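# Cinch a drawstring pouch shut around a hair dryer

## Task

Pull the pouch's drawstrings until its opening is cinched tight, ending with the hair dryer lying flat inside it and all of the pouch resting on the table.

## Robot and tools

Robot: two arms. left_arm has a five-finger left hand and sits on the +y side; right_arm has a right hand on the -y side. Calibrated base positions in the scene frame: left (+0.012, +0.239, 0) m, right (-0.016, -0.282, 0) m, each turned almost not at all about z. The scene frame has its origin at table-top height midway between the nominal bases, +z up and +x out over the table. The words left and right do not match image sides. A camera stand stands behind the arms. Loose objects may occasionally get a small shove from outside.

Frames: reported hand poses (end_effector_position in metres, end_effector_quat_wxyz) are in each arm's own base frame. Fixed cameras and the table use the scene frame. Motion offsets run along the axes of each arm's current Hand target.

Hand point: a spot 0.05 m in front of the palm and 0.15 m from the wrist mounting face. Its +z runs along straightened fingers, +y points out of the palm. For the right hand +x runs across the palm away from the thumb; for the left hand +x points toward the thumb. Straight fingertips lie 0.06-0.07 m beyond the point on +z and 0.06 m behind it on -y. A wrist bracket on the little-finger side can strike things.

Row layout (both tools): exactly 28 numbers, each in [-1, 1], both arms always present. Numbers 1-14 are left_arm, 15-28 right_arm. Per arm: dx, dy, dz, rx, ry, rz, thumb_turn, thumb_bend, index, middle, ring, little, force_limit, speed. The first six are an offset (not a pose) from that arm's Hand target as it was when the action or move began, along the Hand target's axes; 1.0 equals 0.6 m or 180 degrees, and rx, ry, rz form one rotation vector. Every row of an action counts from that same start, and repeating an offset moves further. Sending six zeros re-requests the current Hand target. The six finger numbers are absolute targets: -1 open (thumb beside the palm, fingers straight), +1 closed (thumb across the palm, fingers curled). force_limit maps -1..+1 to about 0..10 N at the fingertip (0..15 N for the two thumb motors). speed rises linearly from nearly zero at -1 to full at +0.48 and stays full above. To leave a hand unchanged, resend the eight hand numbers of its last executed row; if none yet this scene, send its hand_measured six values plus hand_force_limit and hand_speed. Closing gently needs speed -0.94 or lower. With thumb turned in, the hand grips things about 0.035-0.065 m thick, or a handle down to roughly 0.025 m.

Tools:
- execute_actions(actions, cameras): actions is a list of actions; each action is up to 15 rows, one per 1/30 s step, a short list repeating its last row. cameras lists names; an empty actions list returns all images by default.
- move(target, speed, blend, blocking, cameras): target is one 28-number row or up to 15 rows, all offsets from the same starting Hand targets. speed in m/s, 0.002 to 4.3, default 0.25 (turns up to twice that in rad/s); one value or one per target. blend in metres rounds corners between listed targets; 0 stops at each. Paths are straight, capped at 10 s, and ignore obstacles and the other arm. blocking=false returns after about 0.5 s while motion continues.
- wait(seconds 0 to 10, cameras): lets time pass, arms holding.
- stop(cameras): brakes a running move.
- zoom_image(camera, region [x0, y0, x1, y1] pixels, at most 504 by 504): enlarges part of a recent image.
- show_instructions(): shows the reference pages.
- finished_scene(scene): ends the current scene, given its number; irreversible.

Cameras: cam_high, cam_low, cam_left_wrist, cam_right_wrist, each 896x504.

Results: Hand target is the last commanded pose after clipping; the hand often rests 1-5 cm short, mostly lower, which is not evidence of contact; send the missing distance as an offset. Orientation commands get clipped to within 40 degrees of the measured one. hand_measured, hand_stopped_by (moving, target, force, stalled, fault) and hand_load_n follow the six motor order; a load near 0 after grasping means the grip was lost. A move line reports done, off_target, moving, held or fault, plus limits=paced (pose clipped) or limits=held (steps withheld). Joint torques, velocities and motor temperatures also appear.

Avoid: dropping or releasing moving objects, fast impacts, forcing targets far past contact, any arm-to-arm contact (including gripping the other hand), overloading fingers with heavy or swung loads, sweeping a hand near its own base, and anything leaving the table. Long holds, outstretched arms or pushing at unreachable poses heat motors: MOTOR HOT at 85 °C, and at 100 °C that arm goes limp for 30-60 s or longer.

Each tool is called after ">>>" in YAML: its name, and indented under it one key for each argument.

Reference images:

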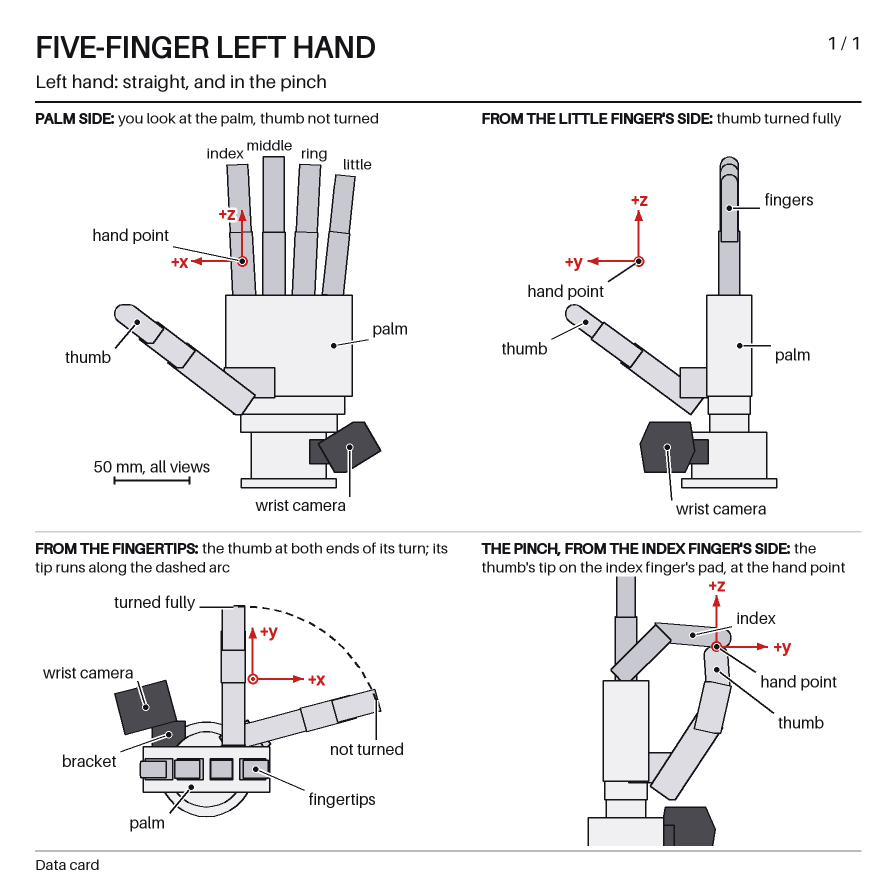

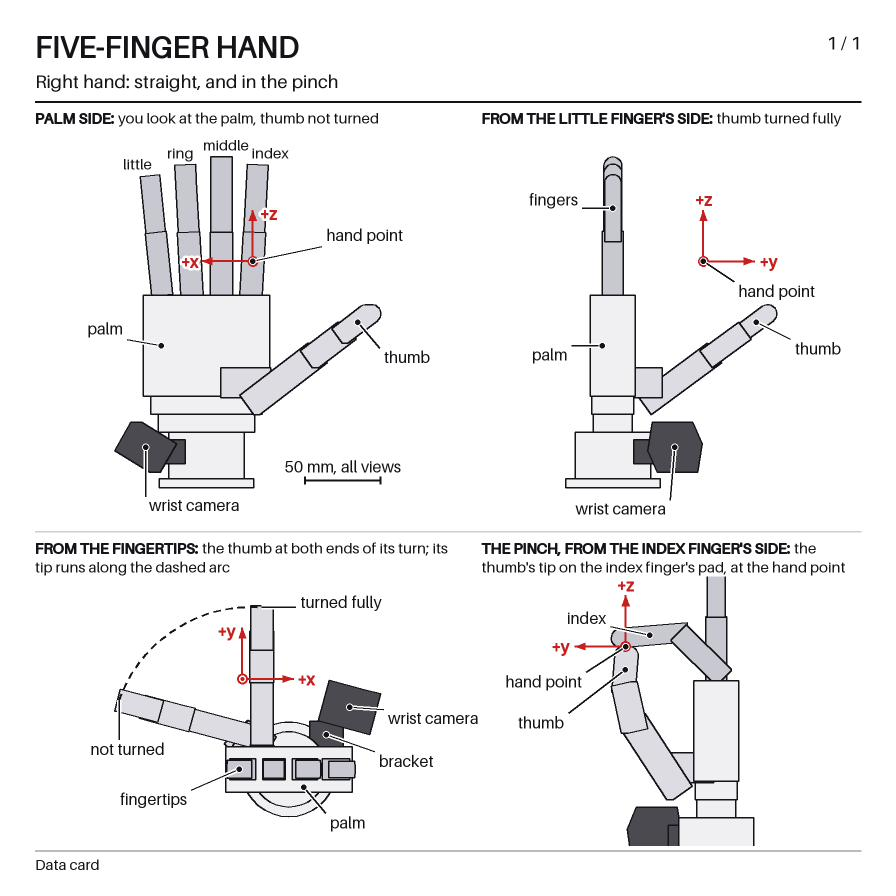

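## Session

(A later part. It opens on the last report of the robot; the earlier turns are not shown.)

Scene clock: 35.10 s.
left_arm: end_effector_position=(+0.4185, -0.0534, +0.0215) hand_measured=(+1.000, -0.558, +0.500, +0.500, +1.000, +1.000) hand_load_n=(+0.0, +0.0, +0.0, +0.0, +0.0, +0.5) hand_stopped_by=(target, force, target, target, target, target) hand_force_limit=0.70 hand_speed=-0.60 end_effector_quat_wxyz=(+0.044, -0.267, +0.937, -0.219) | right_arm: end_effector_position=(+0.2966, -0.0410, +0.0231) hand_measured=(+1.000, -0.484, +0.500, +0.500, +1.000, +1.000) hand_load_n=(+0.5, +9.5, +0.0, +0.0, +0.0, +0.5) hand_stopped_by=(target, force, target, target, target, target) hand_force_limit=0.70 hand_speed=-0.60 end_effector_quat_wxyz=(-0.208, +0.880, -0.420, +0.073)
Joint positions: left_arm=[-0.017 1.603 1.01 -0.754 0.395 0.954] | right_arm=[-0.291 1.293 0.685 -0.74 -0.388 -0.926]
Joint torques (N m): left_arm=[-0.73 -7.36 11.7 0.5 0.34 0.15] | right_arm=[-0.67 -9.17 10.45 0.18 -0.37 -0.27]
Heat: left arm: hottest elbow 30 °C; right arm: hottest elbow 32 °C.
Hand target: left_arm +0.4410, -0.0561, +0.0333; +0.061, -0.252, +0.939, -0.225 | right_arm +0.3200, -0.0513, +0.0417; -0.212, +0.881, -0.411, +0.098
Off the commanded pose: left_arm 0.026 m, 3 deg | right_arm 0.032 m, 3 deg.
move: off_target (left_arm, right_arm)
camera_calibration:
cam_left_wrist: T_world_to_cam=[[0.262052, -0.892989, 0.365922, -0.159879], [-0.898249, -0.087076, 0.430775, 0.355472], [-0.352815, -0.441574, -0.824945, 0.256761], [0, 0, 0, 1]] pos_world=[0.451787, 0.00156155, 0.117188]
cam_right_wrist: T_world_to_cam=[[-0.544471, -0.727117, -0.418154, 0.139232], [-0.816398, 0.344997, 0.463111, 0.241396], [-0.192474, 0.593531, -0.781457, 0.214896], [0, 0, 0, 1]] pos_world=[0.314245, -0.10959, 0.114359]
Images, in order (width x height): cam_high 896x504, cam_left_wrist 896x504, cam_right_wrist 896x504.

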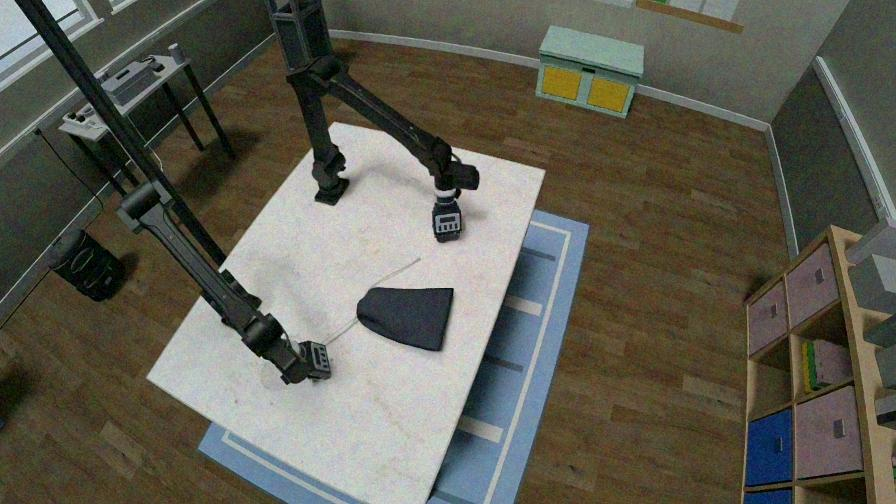

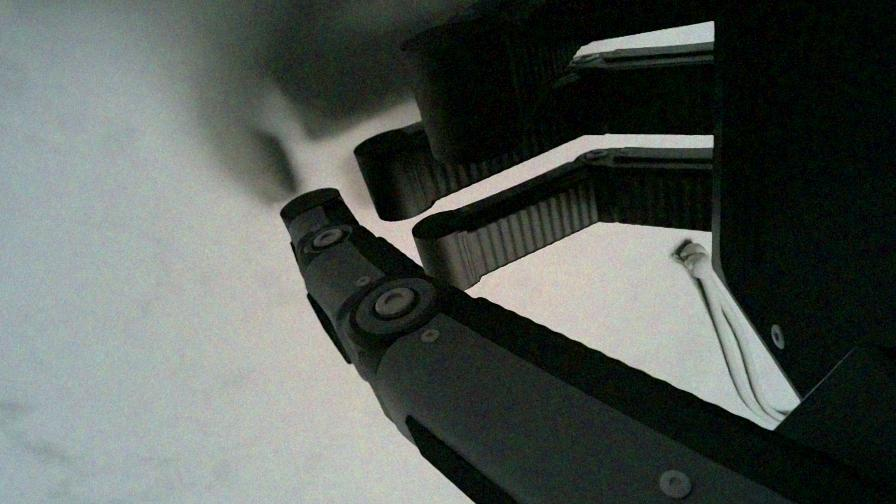

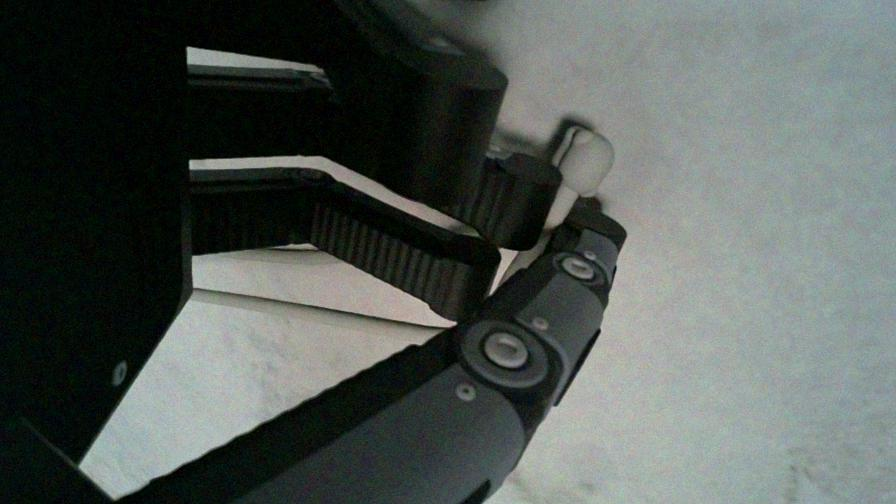

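>>> move:
  target:
    - [0.049,-0.0897,-0.0478,0,-0.0168,-0.033, 1,-1,0.5,0.5,1,1,0.3,-0.2, 0,0,0,0,0,0, 1,0.28,0.5,0.5,1,1,0.7,-0.6]
    - [0.1508,-0.1553,0.0833,0,-0.0504,-0.099, 1,-1,0.5,0.5,1,1,0.3,-0.2, 0,0,0,0,0,0, 1,0.28,0.5,0.5,1,1,0.7,-0.6]
  speed: 0.15
  blend: [0.02,0]
  cameras: ["cam_left_wrist"]

Scene clock: 38.97 s.
left_arm: end_effector_position=(+0.4169, -0.1905, +0.0353) hand_measured=(+1.000, -1.000, +0.500, +0.500, +1.000, +1.000) hand_load_n=(+0.0, +0.0, +0.0, +0.0, +0.0, +0.0) hand_stopped_by=(target, target, target, target, target, target) hand_force_limit=0.30 hand_speed=-0.20 end_effector_quat_wxyz=(+0.099, -0.406, +0.884, -0.210) | right_arm: end_effector_position=(+0.2966, -0.0410, +0.0231) hand_measured=(+1.000, -0.484, +0.500, +0.500, +1.000, +1.000) hand_load_n=(+1.0, +9.5, +0.0, +0.0, +0.0, +0.0) hand_stopped_by=(target, force, target, target, target, target) hand_force_limit=0.70 hand_speed=-0.60 end_effector_quat_wxyz=(-0.208, +0.880, -0.420, +0.073)
Joint positions: left_arm=[-0.34 1.553 0.978 -0.553 0.159 0.333] | right_arm=[-0.291 1.293 0.685 -0.74 -0.389 -0.927]
Joint torques (N m): left_arm=[-0.62 -7.53 6.93 1.8 0.03 -0.19] | right_arm=[-0.32 -9.05 10.39 -0.02 -0.4 -0.26]
Heat: left arm: hottest elbow 30 °C; right arm: hottest elbow 32 °C.
Hand target: left_arm +0.4155, -0.1929, +0.0310; +0.099, -0.411, +0.881, -0.211 | right_arm +0.3200, -0.0513, +0.0417; -0.212, +0.881, -0.411, +0.098
Off the commanded pose: left_arm 0.005 m, 1 deg | right_arm 0.032 m, 3 deg.
move: off_target (right_arm)
camera_calibration:
cam_left_wrist: T_world_to_cam=[[0.511987, -0.773675, 0.373224, -0.368533], [-0.843232, -0.369823, 0.390117, 0.260752], [-0.163797, -0.514449, -0.841732, 0.114909], [0, 0, 0, 1]] pos_world=[0.42738, -0.129578, 0.132545]
Images, in order (width x height): cam_left_wrist 896x504.

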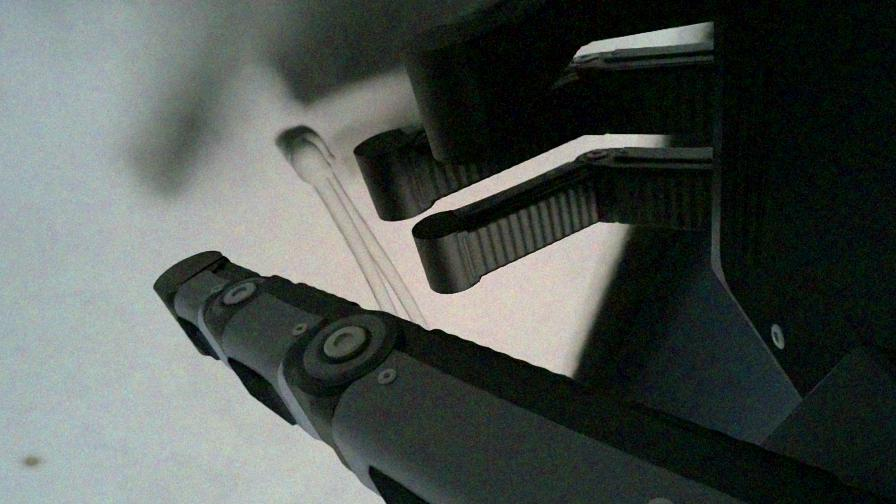

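>>> move:
  target:
    - [0.0092,0.0252,0.049,0,0,0, 1,-1,0.5,0.5,1,1,0.3,-0.2, 0,0,0,0,0,0, 1,0.28,0.5,0.5,1,1,0.7,-0.6]
    - [0.0092,0.0252,0.049,0,0,0, 1,0.2,0.5,0.5,1,1,0.4,-0.6, 0,0,0,0,0,0, 1,0.28,0.5,0.5,1,1,0.7,-0.6]
    - [0.0092,0.0252,0.049,0,0,0, 1,0.25,0.5,0.5,1,1,0.7,-0.6, 0,0,0,0,0,0, 1,0.28,0.5,0.5,1,1,0.7,-0.6]
  speed: 0.08
  cameras: ["cam_left_wrist"]

>>> zoom_image:
  camera: "cam_left_wrist"
  region: [220, 100, 480, 320]

Scene clock: 43.50 s.
left_arm: end_effector_position=(+0.4140, -0.1933, +0.0022) hand_measured=(+1.000, -0.562, +0.500, +0.500, +1.000, +1.000) hand_load_n=(+2.5, +14.0, +0.0, +1.0, +0.0, +0.0) hand_stopped_by=(target, force, target, target, target, target) hand_force_limit=0.70 hand_speed=-0.60 end_effector_quat_wxyz=(+0.101, -0.408, +0.883, -0.210) | right_arm: end_effector_position=(+0.2966, -0.0410, +0.0231) hand_measured=(+1.000, -0.484, +0.500, +0.500, +1.000, +1.000) hand_load_n=(+0.5, +9.0, +0.0, -0.5, +0.0, +0.0) hand_stopped_by=(target, force, target, target, target, target) hand_force_limit=0.70 hand_speed=-0.60 end_effector_quat_wxyz=(-0.208, +0.880, -0.420, +0.073)
Joint positions: left_arm=[-0.349 1.603 0.933 -0.455 0.152 0.321] | right_arm=[-0.291 1.293 0.685 -0.74 -0.389 -0.927]
Joint torques (N m): left_arm=[-0.85 -7.65 6.56 1.8 0.1 -0.15] | right_arm=[-0.62 -9 10.48 -0.01 -0.37 -0.25]
Heat: left arm: hottest elbow 30 °C; right arm: hottest elbow 32 °C.
Hand target: left_arm +0.4119, -0.1971, -0.0021; +0.099, -0.411, +0.881, -0.211 | right_arm +0.3200, -0.0513, +0.0417; -0.212, +0.881, -0.411, +0.098
Off the commanded pose: left_arm 0.006 m, 1 deg | right_arm 0.032 m, 3 deg.
move: off_target (right_arm)
camera_calibration:
cam_left_wrist: T_world_to_cam=[[0.515404, -0.771589, 0.372839, -0.357961], [-0.841772, -0.374331, 0.388969, 0.268756], [-0.160559, -0.514321, -0.842434, 0.0838277], [0, 0, 0, 1]] pos_world=[0.424185, -0.132481, 0.0995433]
Images, in order (width x height): cam_left_wrist 896x504.

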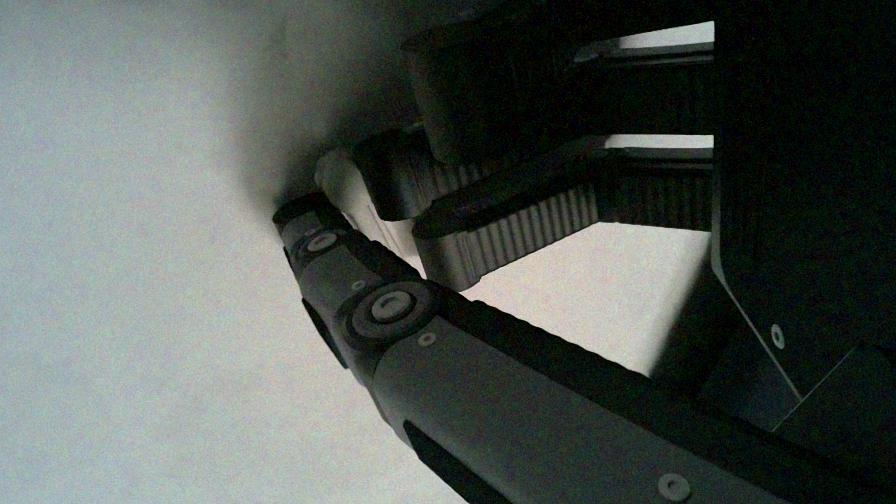

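Scaled by 1.938.

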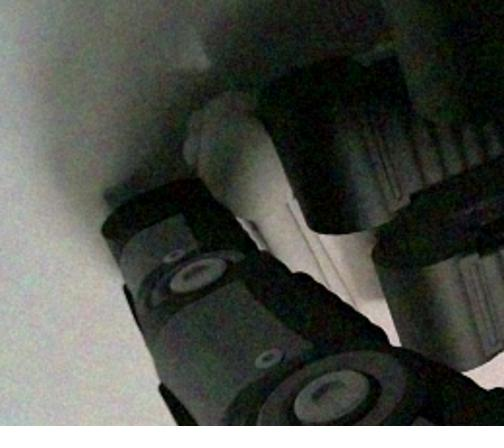

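>>> move:
  target:
    - [0,-0.0227,-0.0446,0,0,0, 1,0.25,0.5,0.5,1,1,0.7,-0.6, 0,0,0,0,0,0, 1,0.28,0.5,0.5,1,1,0.7,-0.6]
    - [0.0462,0.1372,-0.1353,0,0.0631,0.1238, 1,0.25,0.5,0.5,1,1,0.7,-0.6, 0,0,0,0,0,0, 1,0.28,0.5,0.5,1,1,0.7,-0.6]
  speed: 0.1
  blend: [0.015,0]
  cameras: ["cam_high","cam_left_wrist"]

>>> zoom_image:
  camera: "cam_high"
  region: [330, 220, 460, 350]

Scene clock: 47.80 s.
left_arm: end_effector_position=(+0.3137, -0.1544, +0.0336) hand_measured=(+1.000, -0.562, +0.500, +0.500, +1.000, +1.000) hand_load_n=(+3.5, +10.0, +0.0, +1.0, +0.0, +0.0) hand_stopped_by=(target, force, target, target, target, target) hand_force_limit=0.70 hand_speed=-0.60 end_effector_quat_wxyz=(+0.051, -0.214, +0.948, -0.232) | right_arm: end_effector_position=(+0.2967, -0.0406, +0.0232) hand_measured=(+1.000, -0.484, +0.500, +0.500, +1.000, +1.000) hand_load_n=(+1.0, +9.0, +0.5, +0.0, +0.0, +0.0) hand_stopped_by=(target, force, target, target, target, target) hand_force_limit=0.70 hand_speed=-0.60 end_effector_quat_wxyz=(-0.209, +0.880, -0.420, +0.073)
Joint positions: left_arm=[-0.319 1.339 0.752 -0.641 0.341 0.748] | right_arm=[-0.291 1.293 0.685 -0.74 -0.391 -0.927]
Joint torques (N m): left_arm=[0.56 -5.66 6.57 0.42 0.18 0.21] | right_arm=[-0.5 -9 10.4 0.06 -0.29 -0.25]
Heat: left arm: hottest elbow 30 °C; right arm: hottest elbow 33 °C.
Hand target: left_arm +0.3096, -0.1476, +0.0329; +0.051, -0.211, +0.949, -0.228 | right_arm +0.3200, -0.0513, +0.0417; -0.212, +0.881, -0.411, +0.098
Off the commanded pose: left_arm 0.008 m, 1 deg | right_arm 0.032 m, 3 deg.
move: off_target (right_arm)
camera_calibration:
cam_left_wrist: T_world_to_cam=[[0.15327, -0.910687, 0.383611, -0.196144], [-0.920031, 0.0101599, 0.391715, 0.270439], [-0.360627, -0.412972, -0.836303, 0.19233], [0, 0, 0, 1]] pos_world=[0.348235, -0.101946, 0.130154]
Images, in order (width x height): cam_high 896x504, cam_left_wrist 896x504.

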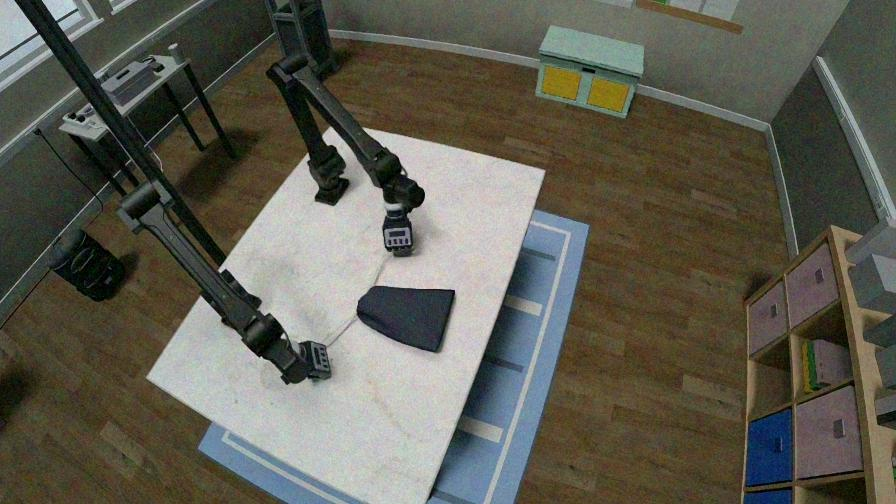

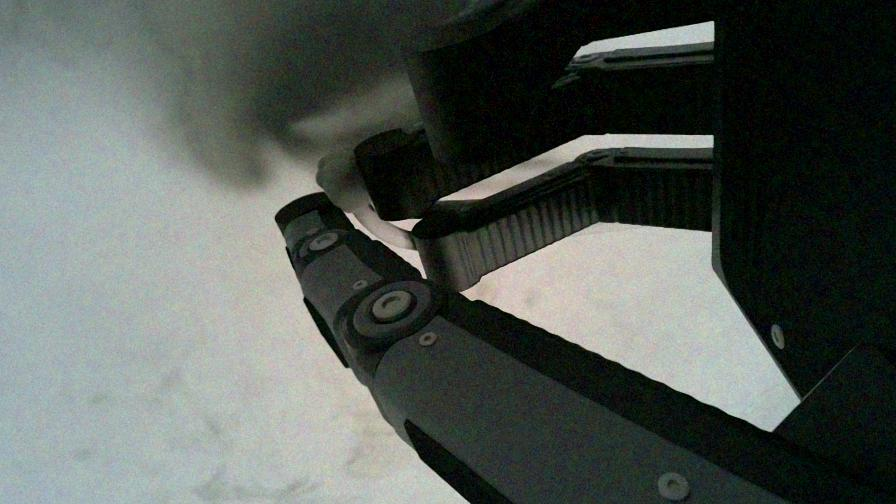

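Scaled by 3.877.

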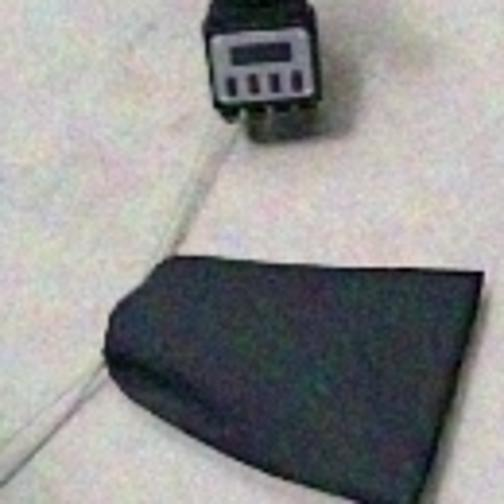

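>>> move:
  target: [-0.0438,0.0807,-0.0412,0,0,0, 1,0.25,0.5,0.5,1,1,0.7,-0.6, 0,0,0,0,0,0, 1,0.28,0.5,0.5,1,1,0.7,-0.6]
  speed: 0.06
  cameras: ["cam_high"]

>>> zoom_image:
  camera: "cam_high"
  region: [330, 220, 460, 350]

Scene clock: 50.23 s.
left_arm: end_effector_position=(+0.3090, -0.1119, +0.0359) hand_measured=(+1.000, -0.562, +0.500, +0.500, +1.000, +1.000) hand_load_n=(+9.0, +7.5, +0.0, +0.5, +0.0, +0.0) hand_stopped_by=(target, force, target, target, target, target) hand_force_limit=0.70 hand_speed=-0.60 end_effector_quat_wxyz=(+0.036, -0.215, +0.944, -0.248) | right_arm: end_effector_position=(+0.2959, -0.0299, +0.0253) hand_measured=(+1.000, -0.484, +0.500, +0.500, +1.000, +1.000) hand_load_n=(+2.0, +8.5, +2.0, +0.0, +0.0, +0.0) hand_stopped_by=(target, force, target, target, target, target) hand_force_limit=0.70 hand_speed=-0.60 end_effector_quat_wxyz=(-0.226, +0.875, -0.425, +0.062)
Joint positions: left_arm=[-0.175 1.314 0.734 -0.711 0.429 0.887] | right_arm=[-0.283 1.293 0.685 -0.748 -0.425 -0.904]
Joint torques (N m): left_arm=[2.84 -5.42 6.53 0.21 -1.02 0.6] | right_arm=[-1.08 -8.88 10.43 0.29 1.13 -0.45]
Heat: left arm: hottest elbow 30 °C; right arm: hottest elbow 33 °C.
Hand target: left_arm +0.3104, -0.0872, +0.0329; +0.051, -0.211, +0.949, -0.228 | right_arm +0.3201, -0.0513, +0.0417; -0.212, +0.881, -0.411, +0.099
Off the commanded pose: left_arm 0.025 m, 3 deg | right_arm 0.036 m, 5 deg.
move: off_target (left_arm, right_arm)
Images, in order (width x height): cam_high 896x504.

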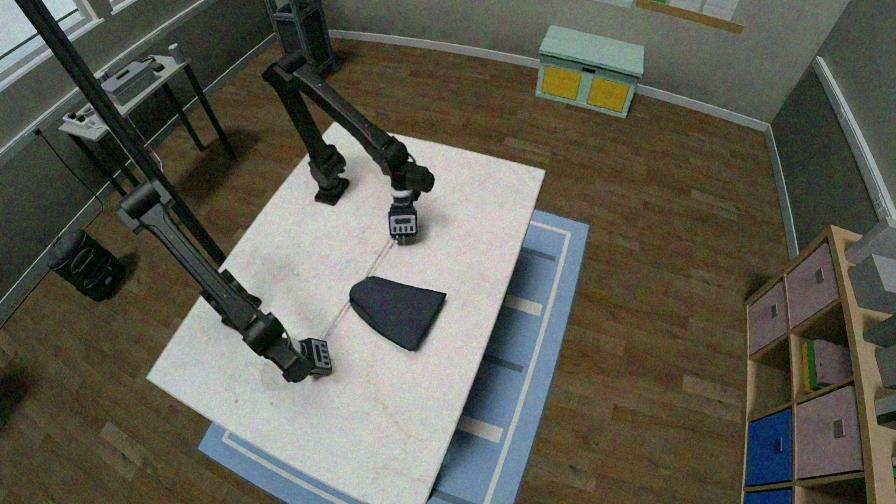

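Scaled by 3.877.

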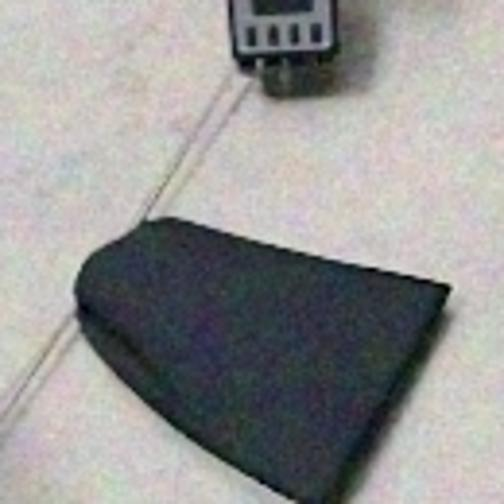

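>>> move:
  target: [-0.0073,0.0135,-0.0069,0,0,0, 1,0.25,0.5,0.5,1,1,0.7,-0.6, 0.0223,0.0225,-0.0115,0,0,0, 1,0.28,0.5,0.5,1,1,0.7,-0.6]
  speed: 0.04
  cameras: ["cam_high","cam_left_wrist"]

>>> zoom_image:
  camera: "cam_high"
  region: [330, 220, 460, 350]

Scene clock: 52.13 s.
left_arm: end_effector_position=(+0.3072, -0.1074, +0.0366) hand_measured=(+1.000, -0.562, +0.500, +0.500, +1.000, +1.000) hand_load_n=(+10.0, +7.0, -0.5, +0.5, +0.0, +0.0) hand_stopped_by=(target, force, target, target, target, target) hand_force_limit=0.70 hand_speed=-0.60 end_effector_quat_wxyz=(+0.031, -0.216, +0.943, -0.253) | right_arm: end_effector_position=(+0.2888, -0.0306, +0.0264) hand_measured=(+1.000, -0.484, +0.500, +0.500, +1.000, +1.000) hand_load_n=(+2.5, +8.5, +2.5, -0.5, +0.0, +0.0) hand_stopped_by=(target, force, target, target, target, target) hand_force_limit=0.70 hand_speed=-0.60 end_effector_quat_wxyz=(-0.232, +0.871, -0.431, +0.050)
Joint positions: left_arm=[-0.155 1.313 0.734 -0.726 0.447 0.906] | right_arm=[-0.303 1.293 0.685 -0.777 -0.444 -0.913]
Joint torques (N m): left_arm=[3.49 -5.48 6.48 0.25 -1.39 0.72] | right_arm=[-3.9 -8.23 11.28 0.44 1.51 -0.87]
Heat: left arm: hottest elbow 30 °C; right arm: hottest elbow 33 °C.
Hand target: left_arm +0.3105, -0.0771, +0.0330; +0.051, -0.211, +0.949, -0.228 | right_arm +0.3170, -0.0712, +0.0417; -0.212, +0.881, -0.411, +0.098
Off the commanded pose: left_arm 0.031 m, 4 deg | right_arm 0.052 m, 7 deg.
move: off_target (left_arm, right_arm)
camera_calibration:
cam_left_wrist: T_world_to_cam=[[0.160013, -0.890876, 0.425131, -0.15505], [-0.907626, 0.0365389, 0.418186, 0.260909], [-0.388086, -0.452775, -0.802736, 0.214902], [0, 0, 0, 1]] pos_world=[0.345018, -0.0503616, 0.129317]
Images, in order (width x height): cam_high 896x504, cam_left_wrist 896x504.

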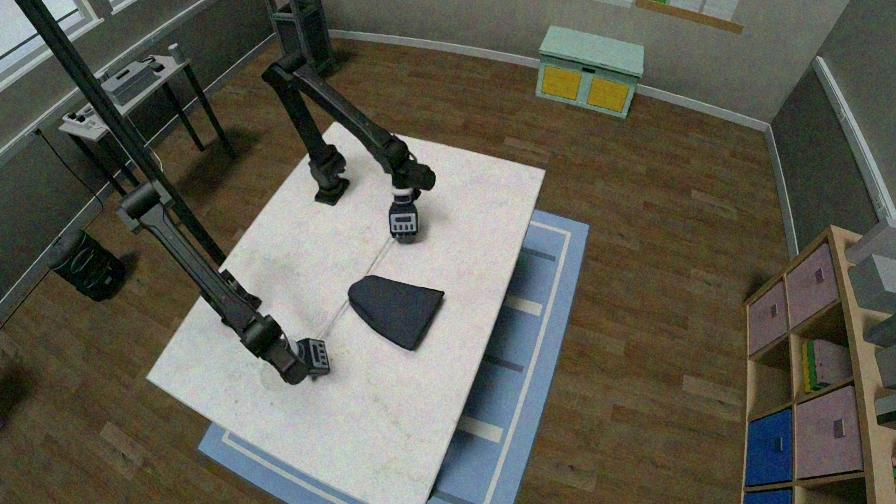

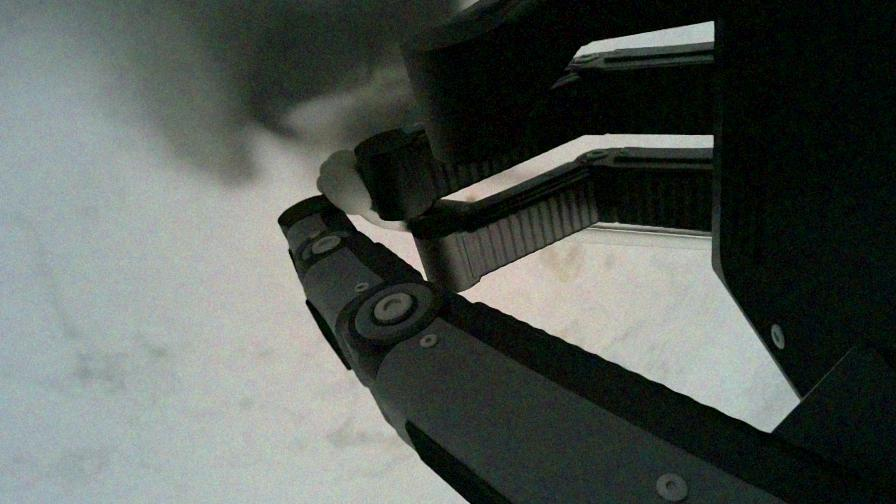

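Scaled by 3.877.

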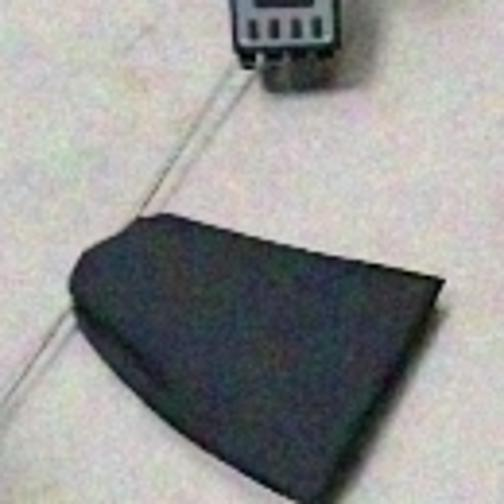

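>>> move:
  target:
    - [0.0376,-0.0441,0.0692,0,0,0, 1,0.25,0.5,0.5,1,1,0.7,-0.6, -0.0961,-0.0162,0.0644,0,0,0, 1,0.28,0.5,0.5,1,1,0.7,-0.6]
    - [0.0376,-0.0441,0.0692,0,0,0, 1,-1,0.5,0.5,1,1,0.7,-0.4, -0.0961,-0.0162,0.0644,0,0,0, 1,-1,0.5,0.5,1,1,0.7,-0.4]
    - [0.0376,-0.1046,-0.0496,0,0,0, 1,-1,0.5,0.5,1,1,0.7,-0.4, -0.0961,-0.0767,-0.0544,0,0,0, 1,-1,0.5,0.5,1,1,0.7,-0.4]
  speed: [0.08,0.08,0.15]
  cameras: ["all"]

>>> zoom_image:
  camera: "cam_high"
  region: [330, 210, 460, 360]

Scene clock: 56.93 s.
left_arm: end_effector_position=(+0.2893, -0.1181, +0.0684) hand_measured=(+1.000, -1.000, +0.500, +0.500, +1.000, +1.000) hand_load_n=(+0.0, +0.0, +0.0, +0.5, +0.0, +0.0) hand_stopped_by=(target, target, target, target, target, target) hand_force_limit=0.70 hand_speed=-0.40 end_effector_quat_wxyz=(+0.033, -0.211, +0.952, -0.218) | right_arm: end_effector_position=(+0.2788, -0.0096, +0.0687) hand_measured=(+1.000, -1.000, +0.500, +0.500, +1.000, +1.000) hand_load_n=(+0.5, -0.5, +0.0, +0.0, +0.0, +0.0) hand_stopped_by=(target, target, target, target, target, target) hand_force_limit=0.70 hand_speed=-0.40 end_effector_quat_wxyz=(-0.206, +0.883, -0.415, +0.075)
Joint positions: left_arm=[-0.239 1.228 0.766 -0.844 0.362 0.846] | right_arm=[-0.199 1.133 0.695 -0.875 -0.363 -0.843]
Joint torques (N m): left_arm=[-0.67 -4.31 12.48 0.51 0.19 -0.14] | right_arm=[0.56 -8.12 11.23 0.1 -0.17 0.02]
Heat: left arm: hottest elbow 30 °C; right arm: hottest elbow 33 °C.
Hand target: left_arm +0.3080, -0.1251, +0.0880; +0.051, -0.211, +0.949, -0.228 | right_arm +0.3000, -0.0104, +0.0917; -0.212, +0.881, -0.411, +0.099
Off the commanded pose: left_arm 0.028 m, 2 deg | right_arm 0.031 m, 3 deg.
move: off_target (left_arm, right_arm)
camera_calibration:
cam_left_wrist: T_world_to_cam=[[0.155809, -0.920006, 0.359601, -0.1729], [-0.903306, 0.0146026, 0.428748, 0.227126], [-0.399702, -0.391632, -0.828772, 0.240942], [0, 0, 0, 1]] pos_world=[0.328409, -0.0680245, 0.164481]
cam_right_wrist: T_world_to_cam=[[-0.535319, -0.735985, -0.414439, 0.168537], [-0.821527, 0.339657, 0.457959, 0.196759], [-0.196284, 0.585627, -0.786457, 0.229819], [0, 0, 0, 1]] pos_world=[0.296974, -0.077378, 0.160483]

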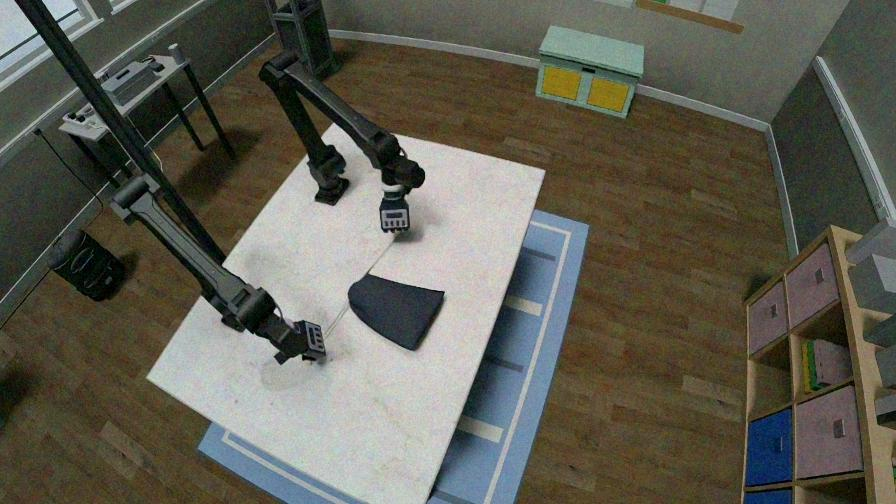

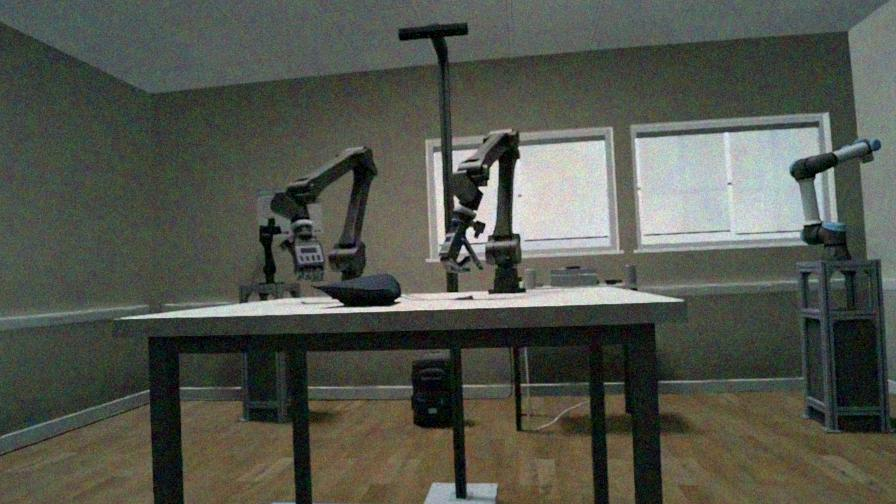

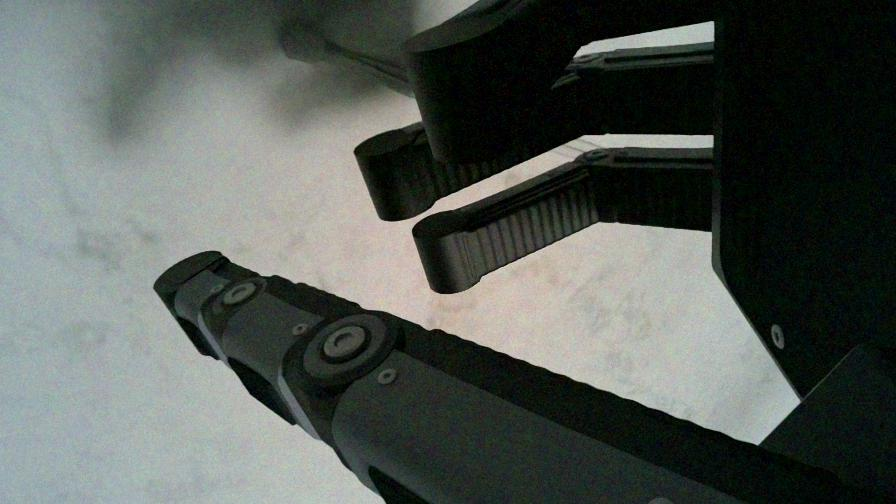

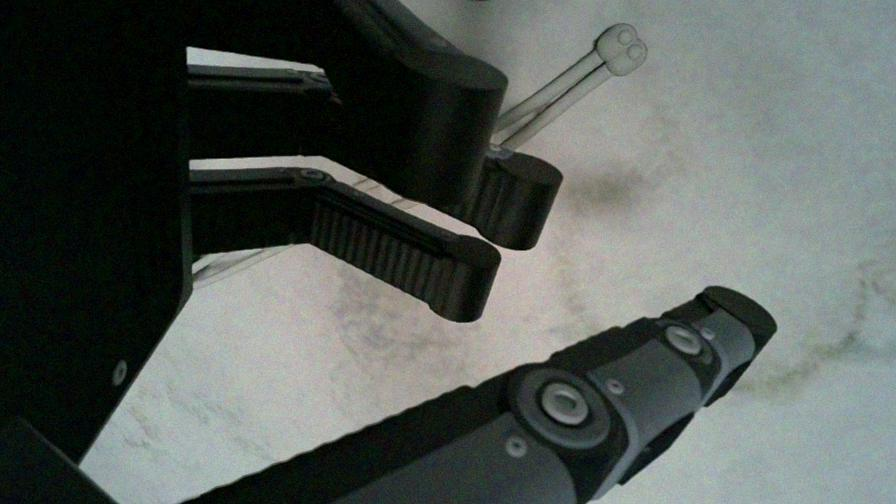

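Scaled by 3.360.

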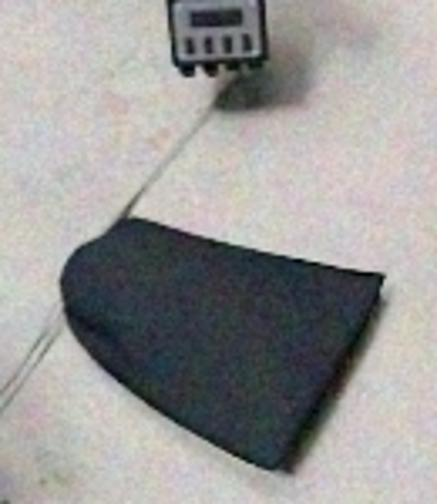

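>>> finished_scene:
  scene: 3

The scene is finished: the task was done.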